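# Put black pot upright inside middle upper cabinet

## Task

Set the black pot standing upright on the floor of the middle upper cabinet, placed deep enough inside that the cabinet doors would be able to close, with both doors left fully open; the pot toppling or being left leaning counts as failure.

## Robot and tools

ROBOT. A mobile base that can drive in any direction carries a column about 1.7 m high. A carriage slides up and down it (lift_m) and holds two six-joint arms, left and right, each ending in a five-fingered hand. Arm bases sit roughly 0.57 m plus lift_m above the floor; carriage parts hang about 0.15 m lower. A hand point reaches up to 0.78 m from its shoulder but only about 0.4 m below the arm base. Parked arm: joints 1-6 = 0, 0.05, 0.05, 1.45, 0, 0. Cameras: carriage_camera (fixed, looking forward and about 20 degrees down), left_wrist_camera and right_wrist_camera (on each wrist, aimed at that hand's point).

FRAMES. Base frame: origin on the floor below the base centre, x forward, y left, z up, metres. The left_hand and right_hand readings are each hand point in this frame; they often read a little high, especially at long reach. Hand point axes: +z along straight fingers, +y out of the palm, +x across the palm. base_odometry is in the frame the base had at scene start, heading in rad (left positive); it counts wheel turns, so slip looks like travel.

move. One call sends one action. Its parts:
- base: a single command, always an offset from where the base last measured itself. translate_m: metres forward (+) or back (-), -2 to 2. strafe_m: metres left (+) or right (-), -2 to 2. rotate_rad: turn in place, counter-clockwise (+), -6.3 to 6.3.
- joints: one object for both arms together, keyed by joint name; every value is an absolute target. lift_m 0 to 1 (m). Per arm (left_ or right_ prefix): joint1_rad -2.617 to 3.054, turns arm about vertical, 0 forward, + left; joint2_rad 0 to 3.141, shoulder (0 upper arm back and level, 1.57 up, 3.14 forward level); joint3_rad 0 to 3.141, elbow (0 folded, 3.14 straight); joint4_rad -1.57 to 1.57, wrist pitch, + lifts fingertips; joint5_rad -1.57 to 1.57, wrist yaw, + swings fingertips to the right; joint6_rad -2.094 to 2.094, hand roll, + clockwise seen from forearm. Hand keys (<side>_hand_little, _ring, _middle, _index, _thumb_bend, _thumb_turn): -1 to 1, +1 open/straight, -1 closed; thumb_turn -1 puts the thumb opposite the fingers. <side>_hand_force_limit (-1 to 1, about 0 to 10 N at the fingertip, 15 N for thumb motors) and <side>_hand_speed (-0.96 to 1) are settings, not motions; at start they are 0 and -0.8.
- speeds: per-action top speeds: translate_m/strafe_m 0.02-0.5 m/s, rotate_rad 0.05-1.57 rad/s, lift_m 0.02-0.27 m/s (default 0.25).
- min_time_s: 0.1 to 8 s, the shortest duration for this action's arm motions; 2 or more gives straighter, slower hand paths. Too short makes the arm rush and overshoot.
- cameras: list from carriage_camera, left_wrist_camera, right_wrist_camera, all; [] for none.
- blocking: true (default) returns when everything rests; false returns within about 0.5 s while motion continues. A later move only replaces targets it names.
An action caps at 15 s; moves time out after 14 s. Joints omitted may still push toward earlier targets.

wait(seconds 0-10, cameras): lets time pass, returns state; ends early once moves rest. stop(cameras): brakes all running motions; braked parts hold and may keep pressing. zoom_image(camera, region [x0,y0,x1,y1] pixels, at most 504x504) enlarges part of that camera's latest image (672x504). show_instructions shows reference pages. finished_scene(scene 1) ends the scene permanently; the pot must stay correctly placed afterwards.

RESULTS. base_status and joint_status per motion: done, moving, off_target (resting short, maybe still pushing), contact_stop or time_out (unplanned stops that cancel the remaining calls in the same reply), not_followed (a safety check withheld arm targets, e.g. near the other arm), limit_stop_at_motor_heat. on_its_own lists things the robot did unasked. <side>_hand_stopped_by gives six words (little, ring, middle, index, thumb_bend, thumb_turn): moving, target, force, stalled, fault. <side>_<motor>_load_n is each finger motor's load in N (positive pushed open); a lost grip shows as loads falling near 0. motor_effort is percent of max with the action's peak in brackets; joint torques are noisy. A MOTOR HOT line means park that arm to cool; at 100 C the arm goes limp for 30-60 s.

GRIPPING. A finger motor only starts when its target changes; it stops at the target or when its load hits force_limit, then locks. For a soft grip use hand_speed -0.94 or lower. With the thumb turned in front, the hand wraps objects about 0.035-0.065 m thick or handles down to 0.025 m. To squeeze more, raise force_limit and send a more-closed target.

CAUTIONS. Drive slowly near furniture; default speeds make any contact a hard hit. After a contact stop, back off about 0.2 m. Arms have no contact stop: a blocked arm keeps pressing and springs when freed. Never let the two arms press or collide, including fingers. The robot can tip: high carriage, stretched or loaded arms, pushing or pulling, sudden stops, swinging loaded arms fast. A lift pressing down on something stays pressed until raised. Do not drop the pot even slightly, release it while moving, slam doors, or shove hard. Objects may occasionally get nudged by an outside push.

Each tool is called after "Request:" as name([rows], argument=value, ...), one row to a line, values as JSON.

Reference images:

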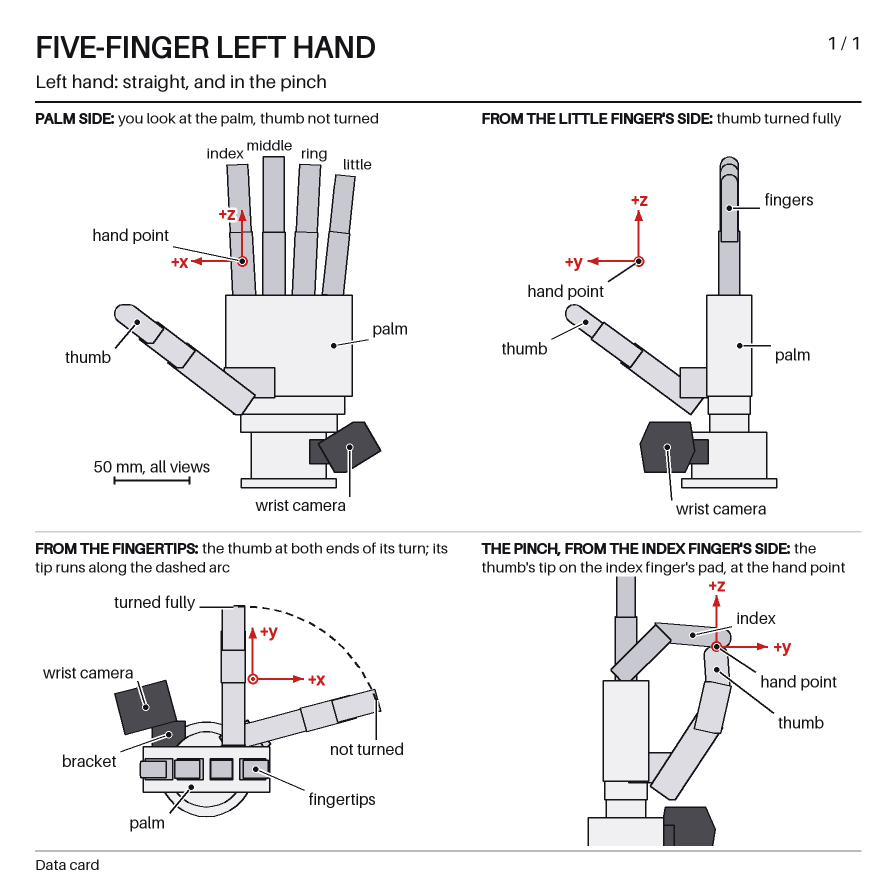

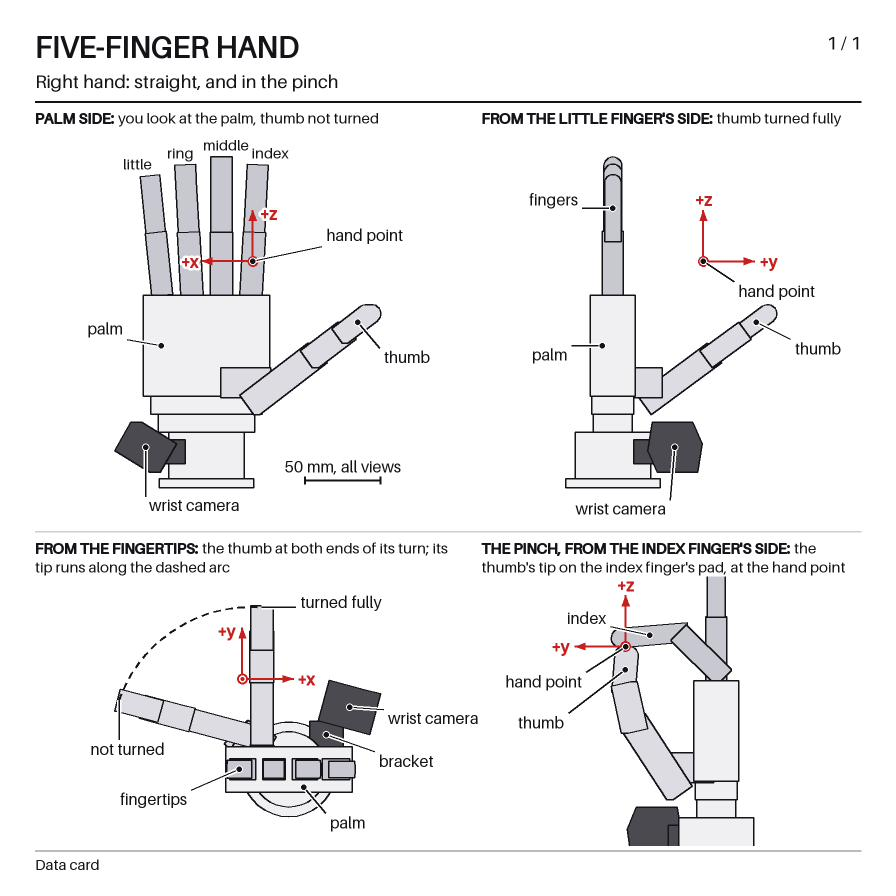

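## Session

Request:
move()

Scene clock: 0.00 s.
Joint torques (N m): no reading
base_odometry: x=+0.000 y=+0.000 heading=+0.000
base_status: not commanded
joint_positions: lift_m=+0.300 left_joint1_rad=+0.015 left_joint2_rad=+0.030 left_joint3_rad=+0.051 left_joint4_rad=+1.483 left_joint5_rad=-0.019 left_joint6_rad=-0.048 right_joint1_rad=-0.002 right_joint2_rad=+0.048 right_joint3_rad=+0.051 right_joint4_rad=+1.499 right_joint5_rad=+0.046 right_joint6_rad=-0.016 left_hand_little=+1.000 left_hand_ring=+1.000 left_hand_middle=+1.000 left_hand_index=+1.000 left_hand_thumb_turn=+1.000 left_hand_thumb_bend=+1.000 left_hand_force_limit=+0.000 left_hand_speed=-0.800 right_hand_little=+1.000 right_hand_ring=+1.000 right_hand_middle=+1.000 right_hand_index=+1.000 right_hand_thumb_turn=+1.000 right_hand_thumb_bend=+1.000 right_hand_force_limit=+0.000 right_hand_speed=-0.800
joint_status: not commanded
left_hand_stopped_by: target,target,target,target,target,target
right_hand_stopped_by: target,target,target,target,target,target
left_little_load_n: 0.0
left_ring_load_n: 0.0
left_middle_load_n: 0.0
left_index_load_n: 0.0
left_thumb_bend_load_n: 0.0
left_thumb_turn_load_n: 0.0
right_little_load_n: 0.0
right_ring_load_n: 0.0
right_middle_load_n: 0.0
right_index_load_n: 0.0
right_thumb_bend_load_n: 0.0
right_thumb_turn_load_n: 0.0
motor_effort: lift_m=+30 drive_wheels=-1
left_hand: x=+0.3053 y=+0.2907 z=+1.3415 quat_wxyz=(+0.695, -0.031, +0.016, -0.718) (m; base frame)
right_hand: x=+0.3089 y=-0.2988 z=+1.3420 quat_wxyz=(+0.700, -0.009, +0.041, -0.713) (m; base frame)
pictures: carriage_camera, left_wrist_camera, right_wrist_camera

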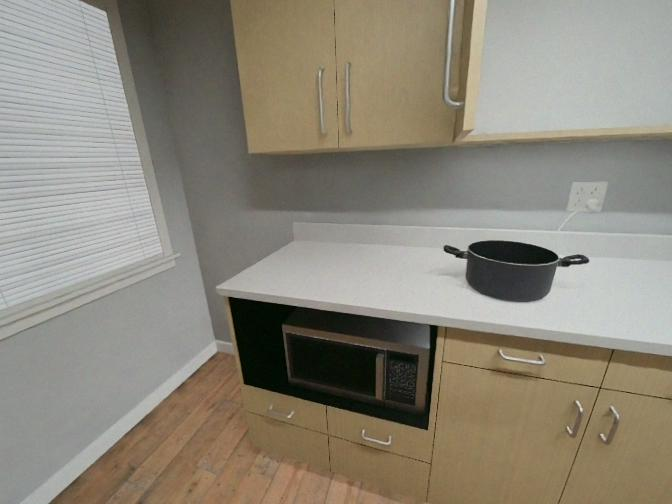

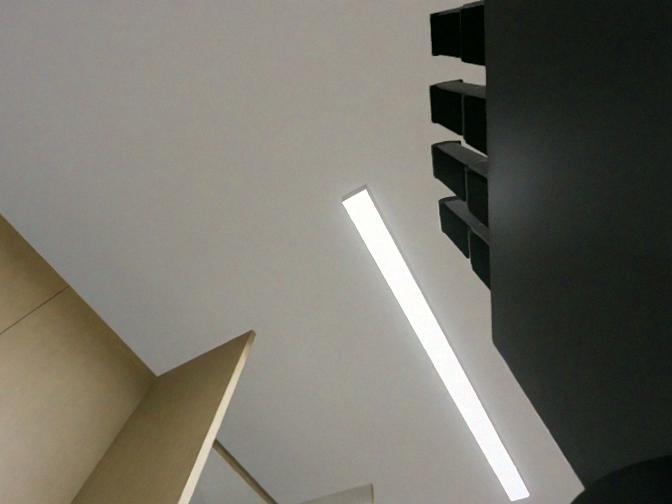

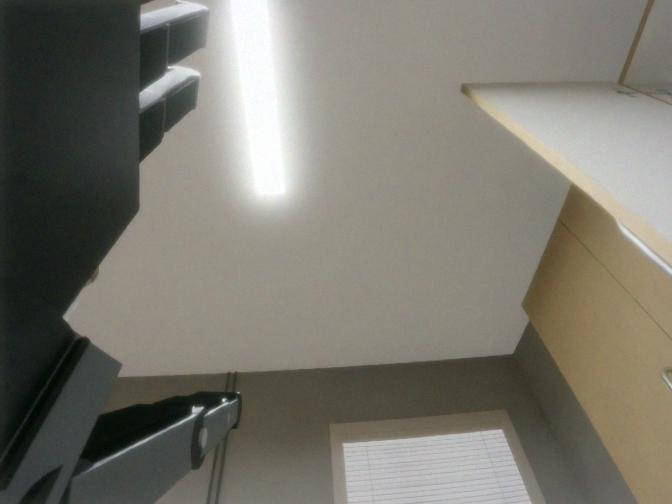

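Request:
move(joints={"lift_m": 0.7}, cameras=["all"])

Scene clock: 16.33 s.
Joint torques (N m): left_arm=[0.23 3.26 5.16 -0.22 0.08 -0.02] | right_arm=[-0.14 4.53 5.26 -0.21 -0.04 0.05]
move: done
base_odometry: x=+0.000 y=+0.000 heading=+0.000
base_status: not commanded
joint_positions: lift_m=+0.700 left_joint1_rad=+0.015 left_joint2_rad=+0.030 left_joint3_rad=+0.051 left_joint4_rad=+1.483 left_joint5_rad=-0.019 left_joint6_rad=-0.048 right_joint1_rad=-0.002 right_joint2_rad=+0.048 right_joint3_rad=+0.051 right_joint4_rad=+1.499 right_joint5_rad=+0.046 right_joint6_rad=-0.016 left_hand_little=+1.000 left_hand_ring=+1.000 left_hand_middle=+1.000 left_hand_index=+1.000 left_hand_thumb_turn=+1.000 left_hand_thumb_bend=+1.000 left_hand_force_limit=+0.000 left_hand_speed=-0.800 right_hand_little=+1.000 right_hand_ring=+1.000 right_hand_middle=+1.000 right_hand_index=+1.000 right_hand_thumb_turn=+1.000 right_hand_thumb_bend=+1.000 right_hand_force_limit=+0.000 right_hand_speed=-0.800
joint_status: all done
left_hand_stopped_by: target,target,target,target,target,target
right_hand_stopped_by: target,target,target,target,target,target
left_little_load_n: 0.0
left_ring_load_n: 0.0
left_middle_load_n: 0.0
left_index_load_n: 0.0
left_thumb_bend_load_n: 0.5
left_thumb_turn_load_n: 0.0
right_little_load_n: 0.0
right_ring_load_n: 0.0
right_middle_load_n: 0.0
right_index_load_n: 0.0
right_thumb_bend_load_n: 0.0
right_thumb_turn_load_n: 0.0
motor_effort: lift_m=+31(39) drive_wheels=+0(0)
left_hand: x=+0.3053 y=+0.2907 z=+1.7415 quat_wxyz=(+0.695, -0.031, +0.016, -0.718)
right_hand: x=+0.3089 y=-0.2988 z=+1.7420 quat_wxyz=(+0.700, -0.009, +0.041, -0.713)
pictures: carriage_camera, left_wrist_camera, right_wrist_camera
carriage_camera: T_world_to_cam=[[-0.00431, -0.99787, -0.0651, 0.10931], [-0.30808, 0.06326, -0.94925, 1.66534], [0.95135, 0.01596, -0.30769, 0.39388]] pos_world=[0.13881, -0.00255, 1.70914]
left_wrist_camera: T_world_to_cam=[[-0.98293, -0.17596, 0.05375, 0.24947], [0.14006, -0.90506, -0.40157, 0.93781], [0.11931, -0.38719, 0.91425, -1.40429]] pos_world=[0.28141, 0.34894, 1.64706]
right_wrist_camera: T_world_to_cam=[[0.93211, -0.34378, -0.11395, -0.19875], [0.20988, 0.76914, -0.60363, 1.19667], [0.29516, 0.53873, 0.78908, -1.19242]] pos_world=[0.28606, -0.34634, 1.64062]

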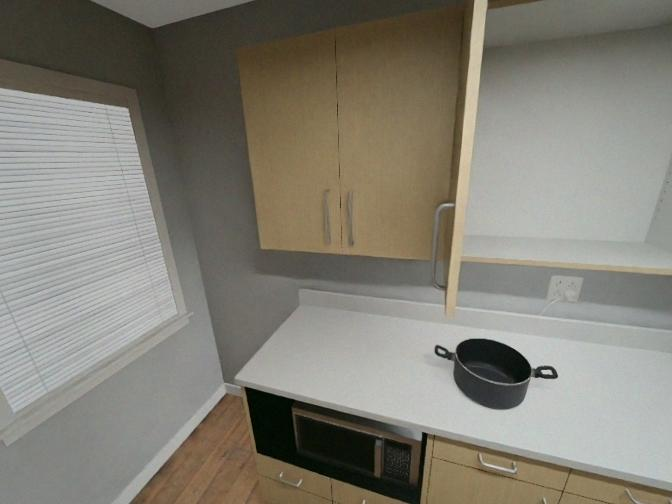

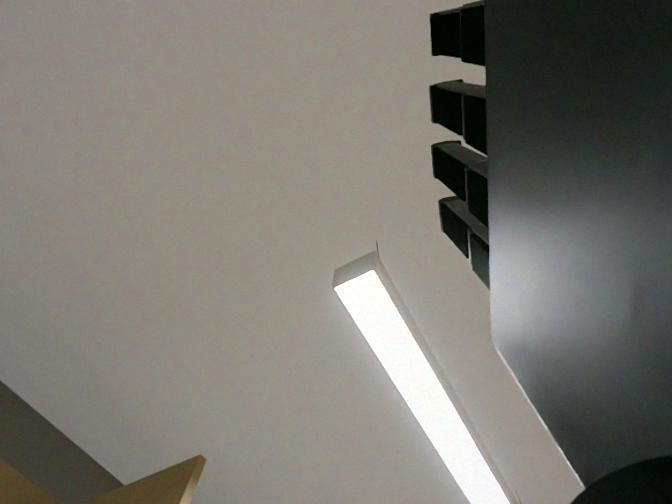

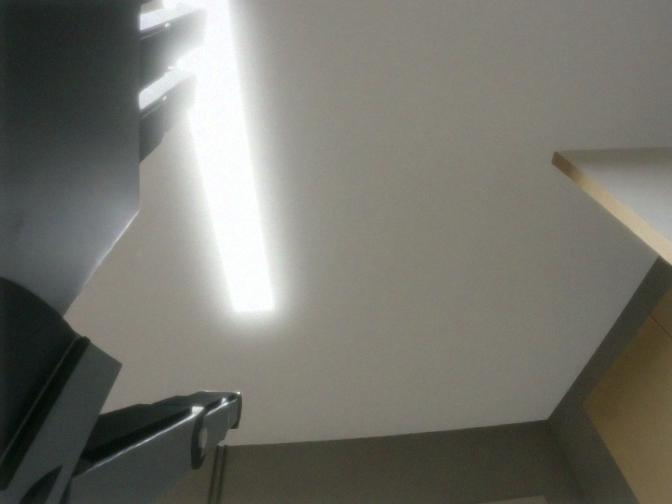

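Request:
move(base={"strafe_m": -0.6}, cameras=["all"])

Request:
move(base={"translate_m": -0.25}, joints={"lift_m": 0.75}, cameras=["carriage_camera"])

Scene clock: 43.37 s.
Joint torques (N m): left_arm=[0.27 3.29 5.12 -0.2 0.08 -0.02] | right_arm=[-0.28 4.56 5.19 -0.22 -0.05 0.05]
move: done
base_odometry: x=+0.000 y=-0.600 heading=+0.000
base_status: done
joint_positions: lift_m=+0.700 left_joint1_rad=+0.015 left_joint2_rad=+0.030 left_joint3_rad=+0.051 left_joint4_rad=+1.483 left_joint5_rad=-0.019 left_joint6_rad=-0.048 right_joint1_rad=-0.002 right_joint2_rad=+0.048 right_joint3_rad=+0.051 right_joint4_rad=+1.499 right_joint5_rad=+0.046 right_joint6_rad=-0.016 left_hand_little=+1.000 left_hand_ring=+1.000 left_hand_middle=+1.000 left_hand_index=+1.000 left_hand_thumb_turn=+1.000 left_hand_thumb_bend=+1.000 left_hand_force_limit=+0.000 left_hand_speed=-0.800 right_hand_little=+1.000 right_hand_ring=+1.000 right_hand_middle=+1.000 right_hand_index=+1.000 right_hand_thumb_turn=+1.000 right_hand_thumb_bend=+1.000 right_hand_force_limit=+0.000 right_hand_speed=-0.800
joint_status: not commanded
left_hand_stopped_by: target,target,target,target,target,target
right_hand_stopped_by: target,target,target,target,target,target
left_little_load_n: 0.0
left_ring_load_n: 0.5
left_middle_load_n: 0.0
left_index_load_n: 0.0
left_thumb_bend_load_n: 0.0
left_thumb_turn_load_n: 0.0
right_little_load_n: 0.0
right_ring_load_n: 0.0
right_middle_load_n: 0.0
right_index_load_n: -0.5
right_thumb_bend_load_n: 0.0
right_thumb_turn_load_n: 0.0
motor_effort: lift_m=+31(31) drive_wheels=+3(9)
left_hand: x=+0.3053 y=+0.2907 z=+1.7415 quat_wxyz=(+0.695, -0.031, +0.016, -0.718)
right_hand: x=+0.3089 y=-0.2987 z=+1.7420 quat_wxyz=(+0.700, -0.009, +0.041, -0.713)
pictures: carriage_camera, left_wrist_camera, right_wrist_camera
carriage_camera: T_world_to_cam=[[-0.00431, -0.99787, -0.0651, 0.10931], [-0.30808, 0.06326, -0.94925, 1.66534], [0.95135, 0.01596, -0.30769, 0.39388]] pos_world=[0.13881, -0.00255, 1.70914]
left_wrist_camera: T_world_to_cam=[[-0.98288, -0.17627, 0.05374, 0.24959], [0.14036, -0.90503, -0.40152, 0.93763], [0.11941, -0.3871, 0.91427, -1.40439]] pos_world=[0.28141, 0.34894, 1.64706]
right_wrist_camera: T_world_to_cam=[[0.93224, -0.34342, -0.11397, -0.19863], [0.20957, 0.76923, -0.60363, 1.19679], [0.29497, 0.53885, 0.78907, -1.19232]] pos_world=[0.28605, -0.34634, 1.64062]

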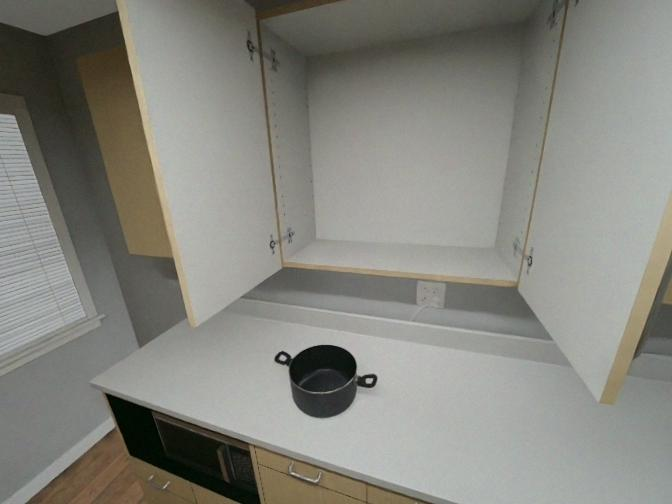

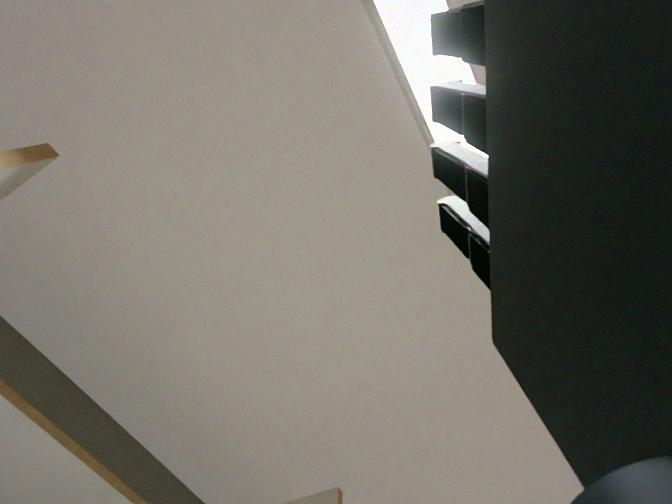

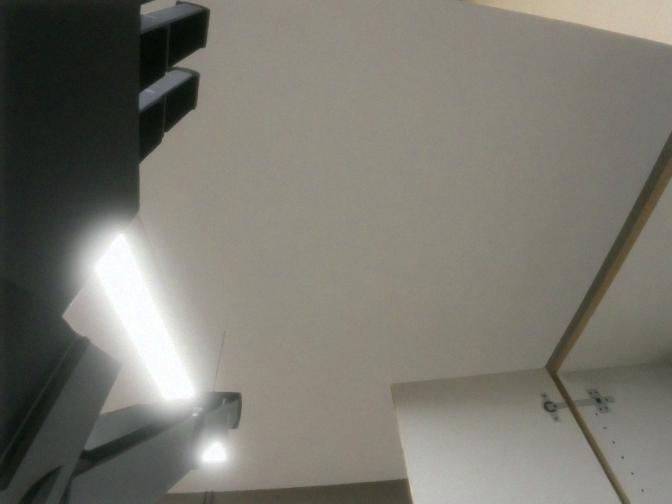

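Scene clock: 45.80 s.
Joint torques (N m): left_arm=[0.2 3.29 5.14 -0.25 0.08 -0.02] | right_arm=[-0.17 4.56 5.2 -0.2 -0.04 0.05]
move: done
base_odometry: x=-0.250 y=-0.600 heading=+0.001
base_status: done
joint_positions: lift_m=+0.750 left_joint1_rad=+0.015 left_joint2_rad=+0.030 left_joint3_rad=+0.051 left_joint4_rad=+1.484 left_joint5_rad=-0.019 left_joint6_rad=-0.048 right_joint1_rad=-0.002 right_joint2_rad=+0.048 right_joint3_rad=+0.051 right_joint4_rad=+1.497 right_joint5_rad=+0.046 right_joint6_rad=-0.016 left_hand_little=+1.000 left_hand_ring=+1.000 left_hand_middle=+1.000 left_hand_index=+1.000 left_hand_thumb_turn=+1.000 left_hand_thumb_bend=+1.000 left_hand_force_limit=+0.000 left_hand_speed=-0.800 right_hand_little=+1.000 right_hand_ring=+1.000 right_hand_middle=+1.000 right_hand_index=+1.000 right_hand_thumb_turn=+1.000 right_hand_thumb_bend=+1.000 right_hand_force_limit=+0.000 right_hand_speed=-0.800
joint_status: all done
left_hand_stopped_by: target,target,target,target,target,target
right_hand_stopped_by: target,target,target,target,target,target
left_little_load_n: 0.0
left_ring_load_n: 0.0
left_middle_load_n: 0.0
left_index_load_n: 0.0
left_thumb_bend_load_n: 0.0
left_thumb_turn_load_n: 0.0
right_little_load_n: 0.0
right_ring_load_n: 0.0
right_middle_load_n: 0.0
right_index_load_n: 0.0
right_thumb_bend_load_n: 0.5
right_thumb_turn_load_n: 0.0
motor_effort: lift_m=+31(39) drive_wheels=+1(8)
left_hand: x=+0.3051 y=+0.2907 z=+1.7916 quat_wxyz=(+0.695, -0.031, +0.016, -0.718)
right_hand: x=+0.3092 y=-0.2987 z=+1.7919 quat_wxyz=(+0.700, -0.009, +0.041, -0.713)
carriage_camera: T_world_to_cam=[[-0.00431, -0.99787, -0.0651, 0.11257], [-0.30808, 0.06326, -0.94925, 1.7128], [0.95135, 0.01596, -0.30769, 0.40926]] pos_world=[0.13881, -0.00255, 1.75914]

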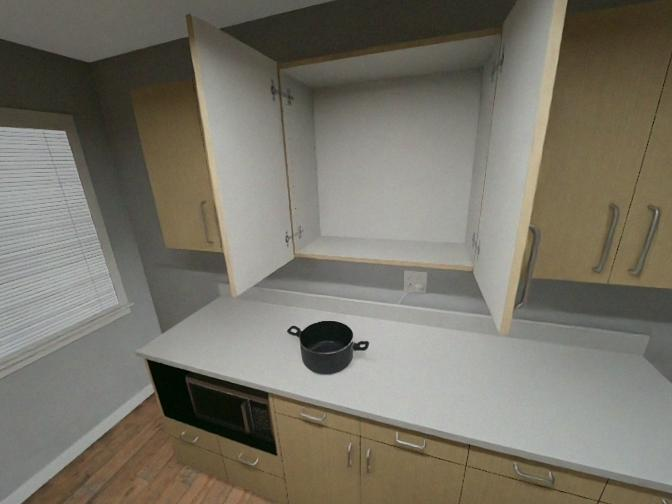

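Request:
move(base={"rotate_rad": -0.38}, joints={"left_joint2_rad": 0.9, "left_joint3_rad": 1.0, "left_joint4_rad": 0.0, "left_joint5_rad": 0.0, "left_joint6_rad": 0.0}, cameras=["carriage_camera"])

Request:
move(joints={"left_joint2_rad": 1.57, "left_joint3_rad": 1.57, "left_joint4_rad": 0.0})

Request:
move(joints={"left_joint2_rad": 1.57, "left_joint3_rad": 1.57, "left_joint4_rad": -1.57})

Scene clock: 129.50 s.
Joint torques (N m): left_arm=[0.21 -1.94 8.95 2.69 0.17 0.06] | right_arm=[-0.18 4.57 5.22 -0.22 -0.04 0.05]
move: done
base_odometry: x=-0.250 y=-0.601 heading=-0.379
base_status: done
joint_positions: lift_m=+0.750 left_joint1_rad=+0.015 left_joint2_rad=+0.900 left_joint3_rad=+0.968 left_joint4_rad=-0.003 left_joint5_rad=-0.010 left_joint6_rad=-0.007 right_joint1_rad=-0.002 right_joint2_rad=+0.048 right_joint3_rad=+0.051 right_joint4_rad=+1.497 right_joint5_rad=+0.046 right_joint6_rad=-0.016 left_hand_little=+1.000 left_hand_ring=+1.000 left_hand_middle=+1.000 left_hand_index=+1.000 left_hand_thumb_turn=+1.000 left_hand_thumb_bend=+1.000 left_hand_force_limit=+0.000 left_hand_speed=-0.800 right_hand_little=+1.000 right_hand_ring=+1.000 right_hand_middle=+1.000 right_hand_index=+1.000 right_hand_thumb_turn=+1.000 right_hand_thumb_bend=+1.000 right_hand_force_limit=+0.000 right_hand_speed=-0.800
joint_status: all done
left_hand_stopped_by: target,target,target,target,target,target
right_hand_stopped_by: target,target,target,target,target,target
left_little_load_n: 0.0
left_ring_load_n: 0.0
left_middle_load_n: 0.0
left_index_load_n: 0.0
left_thumb_bend_load_n: 0.0
left_thumb_turn_load_n: 0.0
right_little_load_n: 0.0
right_ring_load_n: 0.0
right_middle_load_n: 0.0
right_index_load_n: 0.0
right_thumb_bend_load_n: 0.0
right_thumb_turn_load_n: 0.0
motor_effort: lift_m=+31(31) drive_wheels=+7(11)
left_hand: x=+0.5970 y=+0.2956 z=+1.6952 quat_wxyz=(+0.520, -0.491, +0.475, -0.512)
right_hand: x=+0.3092 y=-0.2987 z=+1.7919 quat_wxyz=(+0.700, -0.009, +0.041, -0.713)
carriage_camera: T_world_to_cam=[[-0.00431, -0.99787, -0.0651, 0.11257], [-0.30808, 0.06326, -0.94925, 1.7128], [0.95135, 0.01596, -0.30769, 0.40926]] pos_world=[0.13881, -0.00255, 1.75914]

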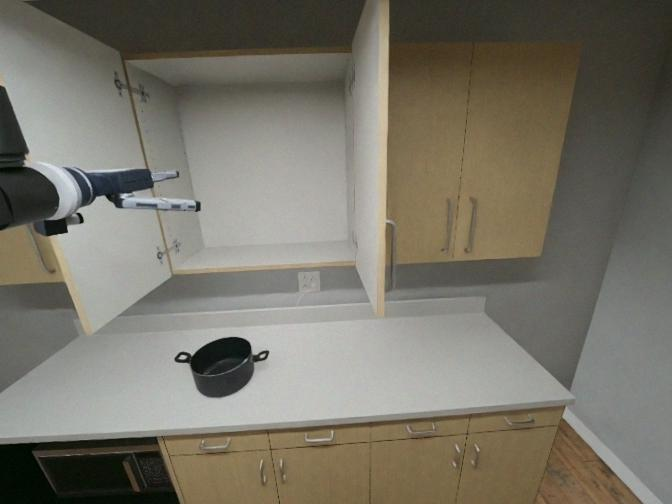

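Scene clock: 130.90 s.
Joint torques (N m): left_arm=[0.21 -7.28 8.88 2.81 0.17 0.06] | right_arm=[-0.18 4.55 5.27 -0.22 -0.05 0.05]
move: done
base_odometry: x=-0.250 y=-0.601 heading=-0.379
base_status: not commanded
joint_positions: lift_m=+0.750 left_joint1_rad=+0.015 left_joint2_rad=+1.572 left_joint3_rad=+1.539 left_joint4_rad=-0.013 left_joint5_rad=-0.010 left_joint6_rad=-0.007 right_joint1_rad=-0.002 right_joint2_rad=+0.048 right_joint3_rad=+0.051 right_joint4_rad=+1.497 right_joint5_rad=+0.046 right_joint6_rad=-0.016 left_hand_little=+1.000 left_hand_ring=+1.000 left_hand_middle=+1.000 left_hand_index=+1.000 left_hand_thumb_turn=+1.000 left_hand_thumb_bend=+1.000 left_hand_force_limit=+0.000 left_hand_speed=-0.800 right_hand_little=+1.000 right_hand_ring=+1.000 right_hand_middle=+1.000 right_hand_index=+1.000 right_hand_thumb_turn=+1.000 right_hand_thumb_bend=+1.000 right_hand_force_limit=+0.000 right_hand_speed=-0.800
joint_status: all done
left_hand_stopped_by: target,target,target,target,target,target
right_hand_stopped_by: target,target,target,target,target,target
left_little_load_n: 0.0
left_ring_load_n: 0.0
left_middle_load_n: -0.5
left_index_load_n: 0.0
left_thumb_bend_load_n: 0.0
left_thumb_turn_load_n: -0.5
right_little_load_n: 0.0
right_ring_load_n: 0.0
right_middle_load_n: 0.0
right_index_load_n: 0.0
right_thumb_bend_load_n: 0.0
right_thumb_turn_load_n: 0.0
motor_effort: lift_m=+31(31) drive_wheels=+7(8)
left_hand: x=+0.7616 y=+0.2981 z=+1.6979 quat_wxyz=(+0.493, -0.519, +0.503, -0.484)
right_hand: x=+0.3092 y=-0.2987 z=+1.7919 quat_wxyz=(+0.700, -0.009, +0.041, -0.713)
pictures: none

Scene clock: 132.70 s.
Joint torques (N m): left_arm=[0.2 -5.76 7.36 0.15 0.17 0.06] | right_arm=[-0.17 4.55 5.19 -0.22 -0.05 0.05]
move: done
base_odometry: x=-0.250 y=-0.601 heading=-0.379
base_status: not commanded
joint_positions: lift_m=+0.750 left_joint1_rad=+0.015 left_joint2_rad=+1.572 left_joint3_rad=+1.541 left_joint4_rad=-1.561 left_joint5_rad=-0.010 left_joint6_rad=-0.007 right_joint1_rad=-0.002 right_joint2_rad=+0.048 right_joint3_rad=+0.051 right_joint4_rad=+1.497 right_joint5_rad=+0.046 right_joint6_rad=-0.016 left_hand_little=+1.000 left_hand_ring=+1.000 left_hand_middle=+1.000 left_hand_index=+1.000 left_hand_thumb_turn=+1.000 left_hand_thumb_bend=+1.000 left_hand_force_limit=+0.000 left_hand_speed=-0.800 right_hand_little=+1.000 right_hand_ring=+1.000 right_hand_middle=+1.000 right_hand_index=+1.000 right_hand_thumb_turn=+1.000 right_hand_thumb_bend=+1.000 right_hand_force_limit=+0.000 right_hand_speed=-0.800
joint_status: all done
left_hand_stopped_by: target,target,target,target,target,target
right_hand_stopped_by: target,target,target,target,target,target
left_little_load_n: 0.0
left_ring_load_n: 0.0
left_middle_load_n: 0.0
left_index_load_n: 0.0
left_thumb_bend_load_n: 0.0
left_thumb_turn_load_n: 0.0
right_little_load_n: 0.0
right_ring_load_n: 0.0
right_middle_load_n: 0.0
right_index_load_n: 0.0
right_thumb_bend_load_n: 0.0
right_thumb_turn_load_n: 0.0
motor_effort: lift_m=+31(31) drive_wheels=+7(7)
left_hand: x=+0.4304 y=+0.2932 z=+1.5033 quat_wxyz=(-0.004, -0.715, +0.699, +0.011)
right_hand: x=+0.3092 y=-0.2987 z=+1.7919 quat_wxyz=(+0.700, -0.009, +0.041, -0.713)
pictures: none

Request:
move(base={"strafe_m": 0.4}, joints={"left_joint1_rad": 0, "left_joint2_rad": 0.05, "left_joint3_rad": 0.05, "left_joint4_rad": 1.45, "left_joint5_rad": 0, "left_joint6_rad": 0}, cameras=["carriage_camera"])

Request:
zoom_image(camera="carriage_camera", region=[180, 200, 480, 480])

Scene clock: 213.50 s.
Joint torques (N m): left_arm=[-0.21 2.47 4.33 0.09 0.14 0.05] | right_arm=[-0.14 4.53 5.2 -0.21 -0.04 0.05]
move: done
base_odometry: x=-0.101 y=-0.229 heading=-0.380
base_status: done
joint_positions: lift_m=+0.750 left_joint1_rad=+0.005 left_joint2_rad=+0.055 left_joint3_rad=+0.056 left_joint4_rad=+1.441 left_joint5_rad=-0.007 left_joint6_rad=-0.006 right_joint1_rad=-0.002 right_joint2_rad=+0.048 right_joint3_rad=+0.051 right_joint4_rad=+1.497 right_joint5_rad=+0.046 right_joint6_rad=-0.016 left_hand_little=+1.000 left_hand_ring=+1.000 left_hand_middle=+1.000 left_hand_index=+1.000 left_hand_thumb_turn=+1.000 left_hand_thumb_bend=+1.000 left_hand_force_limit=+0.000 left_hand_speed=-0.800 right_hand_little=+1.000 right_hand_ring=+1.000 right_hand_middle=+1.000 right_hand_index=+1.000 right_hand_thumb_turn=+1.000 right_hand_thumb_bend=+1.000 right_hand_force_limit=+0.000 right_hand_speed=-0.800
joint_status: all done
left_hand_stopped_by: target,target,target,target,target,target
right_hand_stopped_by: target,target,target,target,target,target
left_little_load_n: 0.0
left_ring_load_n: 0.0
left_middle_load_n: 0.0
left_index_load_n: 0.0
left_thumb_bend_load_n: 0.0
left_thumb_turn_load_n: 0.0
right_little_load_n: 0.0
right_ring_load_n: 0.0
right_middle_load_n: 0.0
right_index_load_n: 0.0
right_thumb_bend_load_n: 0.0
right_thumb_turn_load_n: 0.0
motor_effort: lift_m=+31(31) drive_wheels=+6(19)
left_hand: x=+0.3240 y=+0.2902 z=+1.7873 quat_wxyz=(+0.705, -0.048, +0.043, -0.706)
right_hand: x=+0.3093 y=-0.2987 z=+1.7919 quat_wxyz=(+0.700, -0.009, +0.041, -0.713)
carriage_camera: T_world_to_cam=[[-0.00431, -0.99787, -0.0651, 0.11257], [-0.30808, 0.06326, -0.94925, 1.7128], [0.95135, 0.01596, -0.30769, 0.40926]] pos_world=[0.13881, -0.00255, 1.75914]

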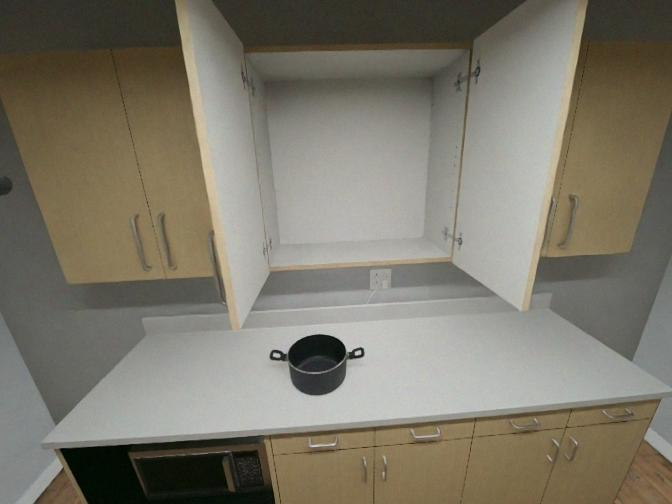

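Scaled by 1.680 from the camera's image (finer frame: 960x720).

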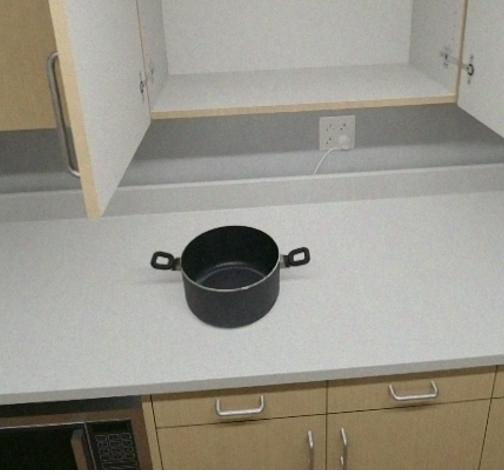

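Request:
zoom_image(camera="carriage_camera", region=[230, 30, 490, 290])

Request:
zoom_image(camera="carriage_camera", region=[40, 250, 400, 504])

Request:
zoom_image(camera="carriage_camera", region=[400, 250, 672, 504])

Scaled by 1.938 from the camera's image (finer frame: 960x720).

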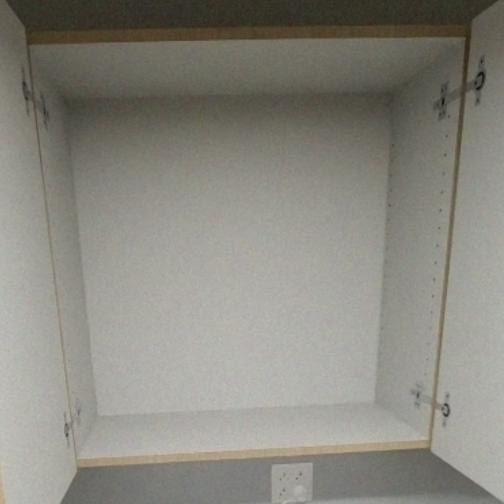

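Scaled by 1.400 from the camera's image (finer frame: 960x720).

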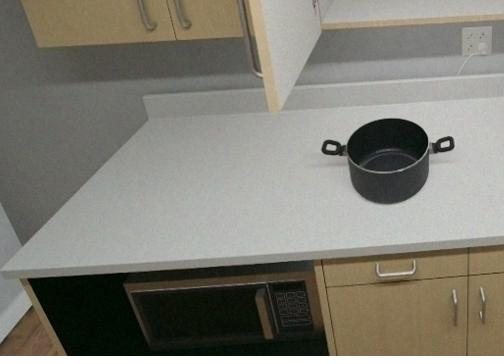

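Scaled by 1.853 from the camera's image (finer frame: 960x720).

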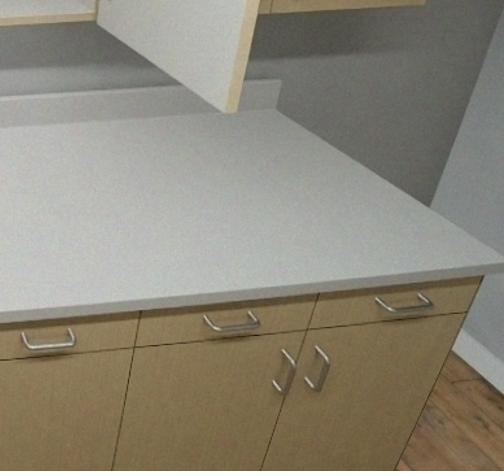

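Request:
move(base={"rotate_rad": 0.055}, cameras=["carriage_camera"])

Request:
zoom_image(camera="carriage_camera", region=[180, 240, 480, 480])

Request:
move(joints={"lift_m": 0.4}, cameras=["carriage_camera"])

Request:
zoom_image(camera="carriage_camera", region=[180, 160, 480, 400])

Scene clock: 283.77 s.
Joint torques (N m): left_arm=[-0.2 2.45 4.49 0.02 0.14 0.05] | right_arm=[-0.13 4.57 5.23 -0.2 -0.04 0.05]
move: done
base_odometry: x=-0.101 y=-0.229 heading=-0.326
base_status: done
joint_positions: lift_m=+0.750 left_joint1_rad=+0.005 left_joint2_rad=+0.055 left_joint3_rad=+0.054 left_joint4_rad=+1.446 left_joint5_rad=-0.007 left_joint6_rad=-0.006 right_joint1_rad=-0.002 right_joint2_rad=+0.048 right_joint3_rad=+0.051 right_joint4_rad=+1.497 right_joint5_rad=+0.046 right_joint6_rad=-0.016 left_hand_little=+1.000 left_hand_ring=+1.000 left_hand_middle=+1.000 left_hand_index=+1.000 left_hand_thumb_turn=+1.000 left_hand_thumb_bend=+1.000 left_hand_force_limit=+0.000 left_hand_speed=-0.800 right_hand_little=+1.000 right_hand_ring=+1.000 right_hand_middle=+1.000 right_hand_index=+1.000 right_hand_thumb_turn=+1.000 right_hand_thumb_bend=+1.000 right_hand_force_limit=+0.000 right_hand_speed=-0.800
joint_status: not commanded
left_hand_stopped_by: target,target,target,target,target,target
right_hand_stopped_by: target,target,target,target,target,target
left_little_load_n: 0.0
left_ring_load_n: -0.5
left_middle_load_n: 0.0
left_index_load_n: 0.0
left_thumb_bend_load_n: 0.0
left_thumb_turn_load_n: 0.0
right_little_load_n: 0.0
right_ring_load_n: 0.0
right_middle_load_n: 0.0
right_index_load_n: 0.0
right_thumb_bend_load_n: 0.0
right_thumb_turn_load_n: 0.0
motor_effort: lift_m=+30(31) drive_wheels=-5(9)
left_hand: x=+0.3232 y=+0.2902 z=+1.7872 quat_wxyz=(+0.706, -0.047, +0.041, -0.706)
right_hand: x=+0.3093 y=-0.2987 z=+1.7919 quat_wxyz=(+0.700, -0.009, +0.041, -0.713)
carriage_camera: T_world_to_cam=[[-0.00431, -0.99787, -0.0651, 0.11257], [-0.30808, 0.06326, -0.94925, 1.7128], [0.95135, 0.01596, -0.30769, 0.40926]] pos_world=[0.13881, -0.00255, 1.75914]

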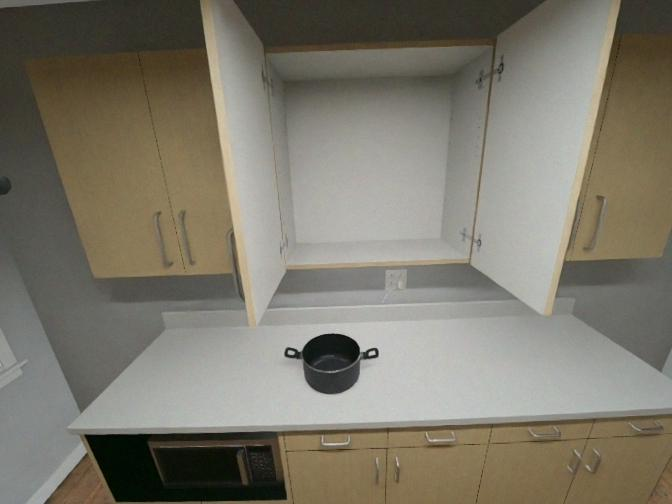

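Scaled by 1.680 from the camera's image (finer frame: 960x720).

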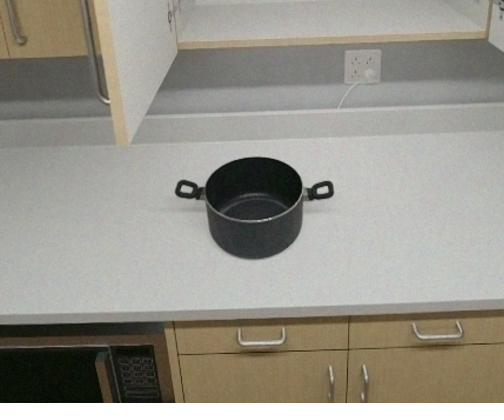

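Scene clock: 285.70 s.
Joint torques (N m): left_arm=[-0.17 2.7 5.03 0.05 0.14 0.05] | right_arm=[-0.13 4.59 5.26 -0.2 -0.04 0.05]
move: done
base_odometry: x=-0.101 y=-0.229 heading=-0.326
base_status: not commanded
joint_positions: lift_m=+0.400 left_joint1_rad=+0.005 left_joint2_rad=+0.052 left_joint3_rad=+0.049 left_joint4_rad=+1.446 left_joint5_rad=-0.007 left_joint6_rad=-0.006 right_joint1_rad=-0.002 right_joint2_rad=+0.048 right_joint3_rad=+0.051 right_joint4_rad=+1.497 right_joint5_rad=+0.046 right_joint6_rad=-0.016 left_hand_little=+1.000 left_hand_ring=+1.000 left_hand_middle=+1.000 left_hand_index=+1.000 left_hand_thumb_turn=+1.000 left_hand_thumb_bend=+1.000 left_hand_force_limit=+0.000 left_hand_speed=-0.800 right_hand_little=+1.000 right_hand_ring=+1.000 right_hand_middle=+1.000 right_hand_index=+1.000 right_hand_thumb_turn=+1.000 right_hand_thumb_bend=+1.000 right_hand_force_limit=+0.000 right_hand_speed=-0.800
joint_status: all done
left_hand_stopped_by: target,target,target,target,target,target
right_hand_stopped_by: target,target,target,target,target,target
left_little_load_n: 0.0
left_ring_load_n: 0.0
left_middle_load_n: 0.0
left_index_load_n: 0.0
left_thumb_bend_load_n: 0.0
left_thumb_turn_load_n: 0.0
right_little_load_n: 0.0
right_ring_load_n: 0.0
right_middle_load_n: 0.0
right_index_load_n: 0.0
right_thumb_bend_load_n: 0.0
right_thumb_turn_load_n: 0.0
motor_effort: lift_m=+28(30) drive_wheels=-4(5)
left_hand: x=+0.3240 y=+0.2902 z=+1.4360 quat_wxyz=(+0.705, -0.048, +0.042, -0.706)
right_hand: x=+0.3093 y=-0.2987 z=+1.4422 quat_wxyz=(+0.700, -0.009, +0.041, -0.713)
carriage_camera: T_world_to_cam=[[-0.00431, -0.99787, -0.0651, 0.0898], [-0.30808, 0.06326, -0.94925, 1.38085], [0.95135, 0.01596, -0.30769, 0.30166]] pos_world=[0.13881, -0.00255, 1.40944]

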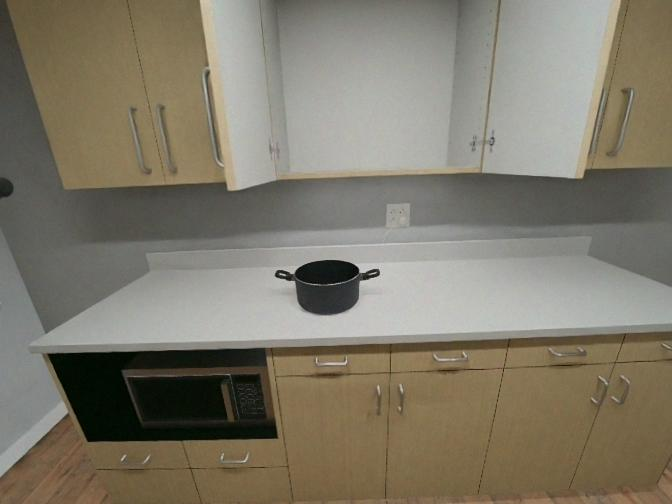

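Scaled by 1.680 from the camera's image (finer frame: 960x720).

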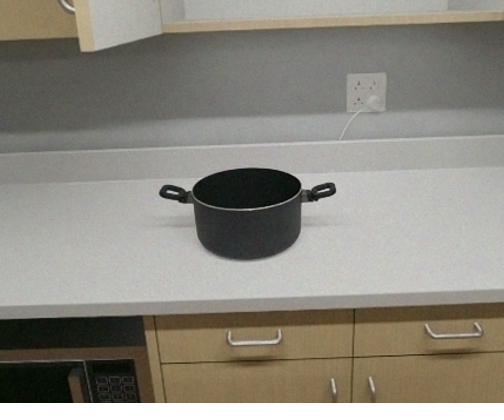

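Request:
move(base={"strafe_m": -0.08}, joints={"left_joint1_rad": 0.0, "left_joint2_rad": 2.68, "left_joint3_rad": 1.8, "left_joint4_rad": 0.9, "left_joint5_rad": 0, "left_joint6_rad": -1.4}, min_time_s=4, cameras=["carriage_camera", "left_wrist_camera"])

Scene clock: 503.77 s.
Joint torques (N m): left_arm=[0.14 -13.37 8.02 2.8 -0.03 -0.11] | right_arm=[-0.16 4.51 5.19 -0.22 -0.04 0.05]
move: done
base_odometry: x=-0.127 y=-0.305 heading=-0.325
base_status: done
joint_positions: lift_m=+0.400 left_joint1_rad=+0.001 left_joint2_rad=+2.679 left_joint3_rad=+1.773 left_joint4_rad=+0.888 left_joint5_rad=+0.012 left_joint6_rad=-1.392 right_joint1_rad=-0.002 right_joint2_rad=+0.048 right_joint3_rad=+0.051 right_joint4_rad=+1.498 right_joint5_rad=+0.046 right_joint6_rad=-0.016 left_hand_little=+1.000 left_hand_ring=+1.000 left_hand_middle=+1.000 left_hand_index=+1.000 left_hand_thumb_turn=+1.000 left_hand_thumb_bend=+1.000 left_hand_force_limit=+0.000 left_hand_speed=-0.800 right_hand_little=+1.000 right_hand_ring=+1.000 right_hand_middle=+1.000 right_hand_index=+1.000 right_hand_thumb_turn=+1.000 right_hand_thumb_bend=+1.000 right_hand_force_limit=+0.000 right_hand_speed=-0.800
joint_status: all done
left_hand_stopped_by: target,target,target,target,target,target
right_hand_stopped_by: target,target,target,target,target,target
left_little_load_n: 0.0
left_ring_load_n: 0.0
left_middle_load_n: 0.0
left_index_load_n: 0.0
left_thumb_bend_load_n: 0.0
left_thumb_turn_load_n: 0.0
right_little_load_n: -0.5
right_ring_load_n: 0.0
right_middle_load_n: 0.0
right_index_load_n: 0.0
right_thumb_bend_load_n: 0.0
right_thumb_turn_load_n: 0.0
motor_effort: lift_m=+28(28) drive_wheels=+7(10)
left_hand: x=+0.9509 y=+0.2534 z=+1.0812 quat_wxyz=(+0.059, -0.710, +0.067, -0.698)
right_hand: x=+0.3091 y=-0.2988 z=+1.4422 quat_wxyz=(+0.700, -0.009, +0.041, -0.713)
carriage_camera: T_world_to_cam=[[-0.00431, -0.99787, -0.0651, 0.0898], [-0.30808, 0.06326, -0.94925, 1.38085], [0.95135, 0.01596, -0.30769, 0.30166]] pos_world=[0.13881, -0.00255, 1.40944]
left_wrist_camera: T_world_to_cam=[[0.00145, 0.9255, 0.37874, -0.65345], [-0.39765, -0.34697, 0.8494, -0.43414], [0.91753, -0.15184, 0.36752, -1.11955]] pos_world=[0.85554, 0.28413, 1.02771]

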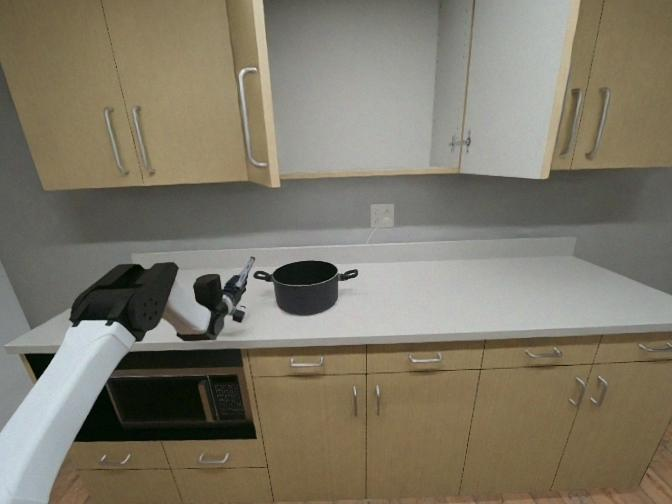

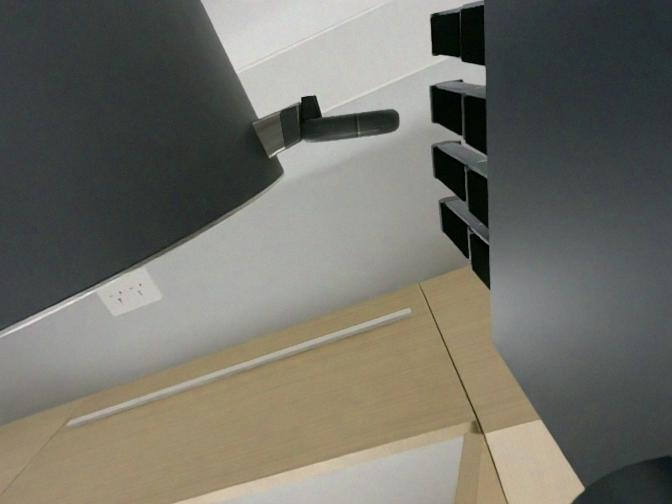

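Request:
move(joints={"lift_m": 0.34, "left_joint1_rad": 0.0, "left_joint2_rad": 2.548, "left_joint3_rad": 1.70, "left_joint4_rad": 0.562, "left_joint5_rad": 0, "left_joint6_rad": -1.57}, min_time_s=2)

Request:
move(base={"translate_m": 0.12}, speeds={"translate_m": 0.1}, cameras=["carriage_camera", "left_wrist_camera"])

Request:
zoom_image(camera="carriage_camera", region=[180, 200, 420, 380])

Scene clock: 547.50 s.
Joint torques (N m): left_arm=[0.13 -15.82 4.25 1.64 -0.02 -0.14] | right_arm=[-0.16 4.53 5.19 -0.23 -0.05 0.05]
move: off_target
base_odometry: x=-0.127 y=-0.305 heading=-0.325
base_status: not commanded
joint_positions: lift_m=+0.340 left_joint1_rad=+0.001 left_joint2_rad=+2.581 left_joint3_rad=+1.720 left_joint4_rad=+0.646 left_joint5_rad=+0.011 left_joint6_rad=-1.562 right_joint1_rad=-0.002 right_joint2_rad=+0.048 right_joint3_rad=+0.051 right_joint4_rad=+1.498 right_joint5_rad=+0.046 right_joint6_rad=-0.016 left_hand_little=+1.000 left_hand_ring=+1.000 left_hand_middle=+1.000 left_hand_index=+1.000 left_hand_thumb_turn=+1.000 left_hand_thumb_bend=+1.000 left_hand_force_limit=+0.000 left_hand_speed=-0.800 right_hand_little=+1.000 right_hand_ring=+1.000 right_hand_middle=+1.000 right_hand_index=+1.000 right_hand_thumb_turn=+1.000 right_hand_thumb_bend=+1.000 right_hand_force_limit=+0.000 right_hand_speed=-0.800
joint_status: left_joint4_rad off_target (ended at +0.646, target +0.562); the others done
left_hand_stopped_by: target,target,target,target,target,target
right_hand_stopped_by: target,target,target,target,target,target
left_little_load_n: 0.0
left_ring_load_n: 0.0
left_middle_load_n: 0.0
left_index_load_n: 0.0
left_thumb_bend_load_n: 0.0
left_thumb_turn_load_n: -0.5
right_little_load_n: 0.0
right_ring_load_n: 0.0
right_middle_load_n: 0.0
right_index_load_n: 0.0
right_thumb_bend_load_n: 0.0
right_thumb_turn_load_n: 0.0
motor_effort: lift_m=+28(29) drive_wheels=+7(7)
left_hand: x=+0.9451 y=+0.2578 z=+1.0107 quat_wxyz=(-0.001, -0.779, +0.006, -0.627)
right_hand: x=+0.3091 y=-0.2988 z=+1.3822 quat_wxyz=(+0.700, -0.009, +0.041, -0.713)
pictures: none

Scene clock: 549.47 s.
Joint torques (N m): left_arm=[0.13 -15.16 4.57 1.73 0 -0.12] | right_arm=[-0.13 4.55 5.2 -0.19 -0.05 0.05]
move: done
base_odometry: x=-0.013 y=-0.343 heading=-0.325
base_status: done
joint_positions: lift_m=+0.340 left_joint1_rad=+0.001 left_joint2_rad=+2.575 left_joint3_rad=+1.715 left_joint4_rad=+0.639 left_joint5_rad=+0.009 left_joint6_rad=-1.563 right_joint1_rad=-0.002 right_joint2_rad=+0.048 right_joint3_rad=+0.051 right_joint4_rad=+1.497 right_joint5_rad=+0.046 right_joint6_rad=-0.016 left_hand_little=+1.000 left_hand_ring=+1.000 left_hand_middle=+1.000 left_hand_index=+1.000 left_hand_thumb_turn=+1.000 left_hand_thumb_bend=+1.000 left_hand_force_limit=+0.000 left_hand_speed=-0.800 right_hand_little=+1.000 right_hand_ring=+1.000 right_hand_middle=+1.000 right_hand_index=+1.000 right_hand_thumb_turn=+1.000 right_hand_thumb_bend=+1.000 right_hand_force_limit=+0.000 right_hand_speed=-0.800
joint_status: not commanded
left_hand_stopped_by: target,target,target,target,target,target
right_hand_stopped_by: target,target,target,target,target,target
left_little_load_n: 0.0
left_ring_load_n: 0.0
left_middle_load_n: 0.0
left_index_load_n: 0.0
left_thumb_bend_load_n: 0.0
left_thumb_turn_load_n: 0.0
right_little_load_n: 0.0
right_ring_load_n: 0.0
right_middle_load_n: 0.0
right_index_load_n: 0.0
right_thumb_bend_load_n: 0.0
right_thumb_turn_load_n: 0.0
motor_effort: lift_m=+28(28) drive_wheels=-4(9)
left_hand: x=+0.9445 y=+0.2581 z=+1.0109 quat_wxyz=(-0.001, -0.781, +0.006, -0.625)
right_hand: x=+0.3092 y=-0.2988 z=+1.3822 quat_wxyz=(+0.700, -0.009, +0.041, -0.713)
carriage_camera: T_world_to_cam=[[-0.00431, -0.99787, -0.0651, 0.0859], [-0.30808, 0.06326, -0.94925, 1.32389], [0.95135, 0.01596, -0.30769, 0.2832]] pos_world=[0.13881, -0.00255, 1.34944]
left_wrist_camera: T_world_to_cam=[[0.03985, 0.97638, 0.21234, -0.51246], [-0.20652, -0.19987, 0.95781, -0.70345], [0.97763, -0.08202, 0.19367, -0.98625]] pos_world=[0.83934, 0.27886, 0.9736]

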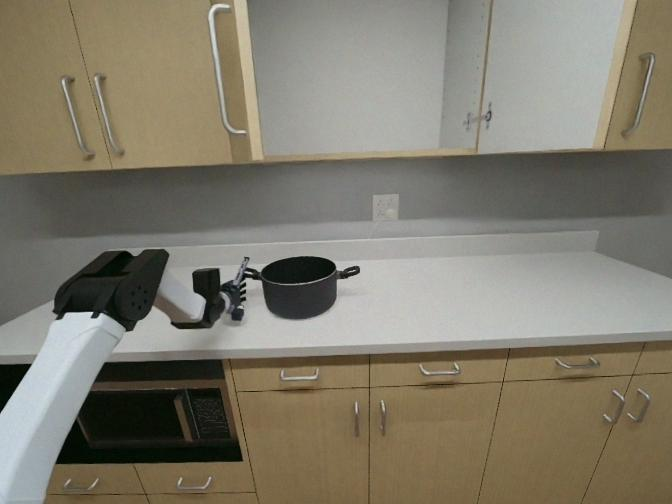

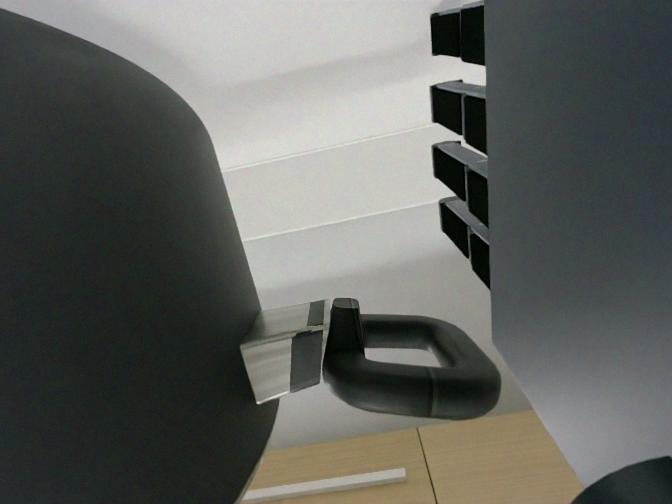

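Scaled by 2.100 from the camera's image (finer frame: 960x720).

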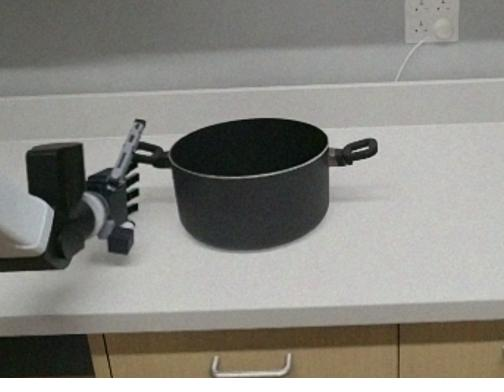

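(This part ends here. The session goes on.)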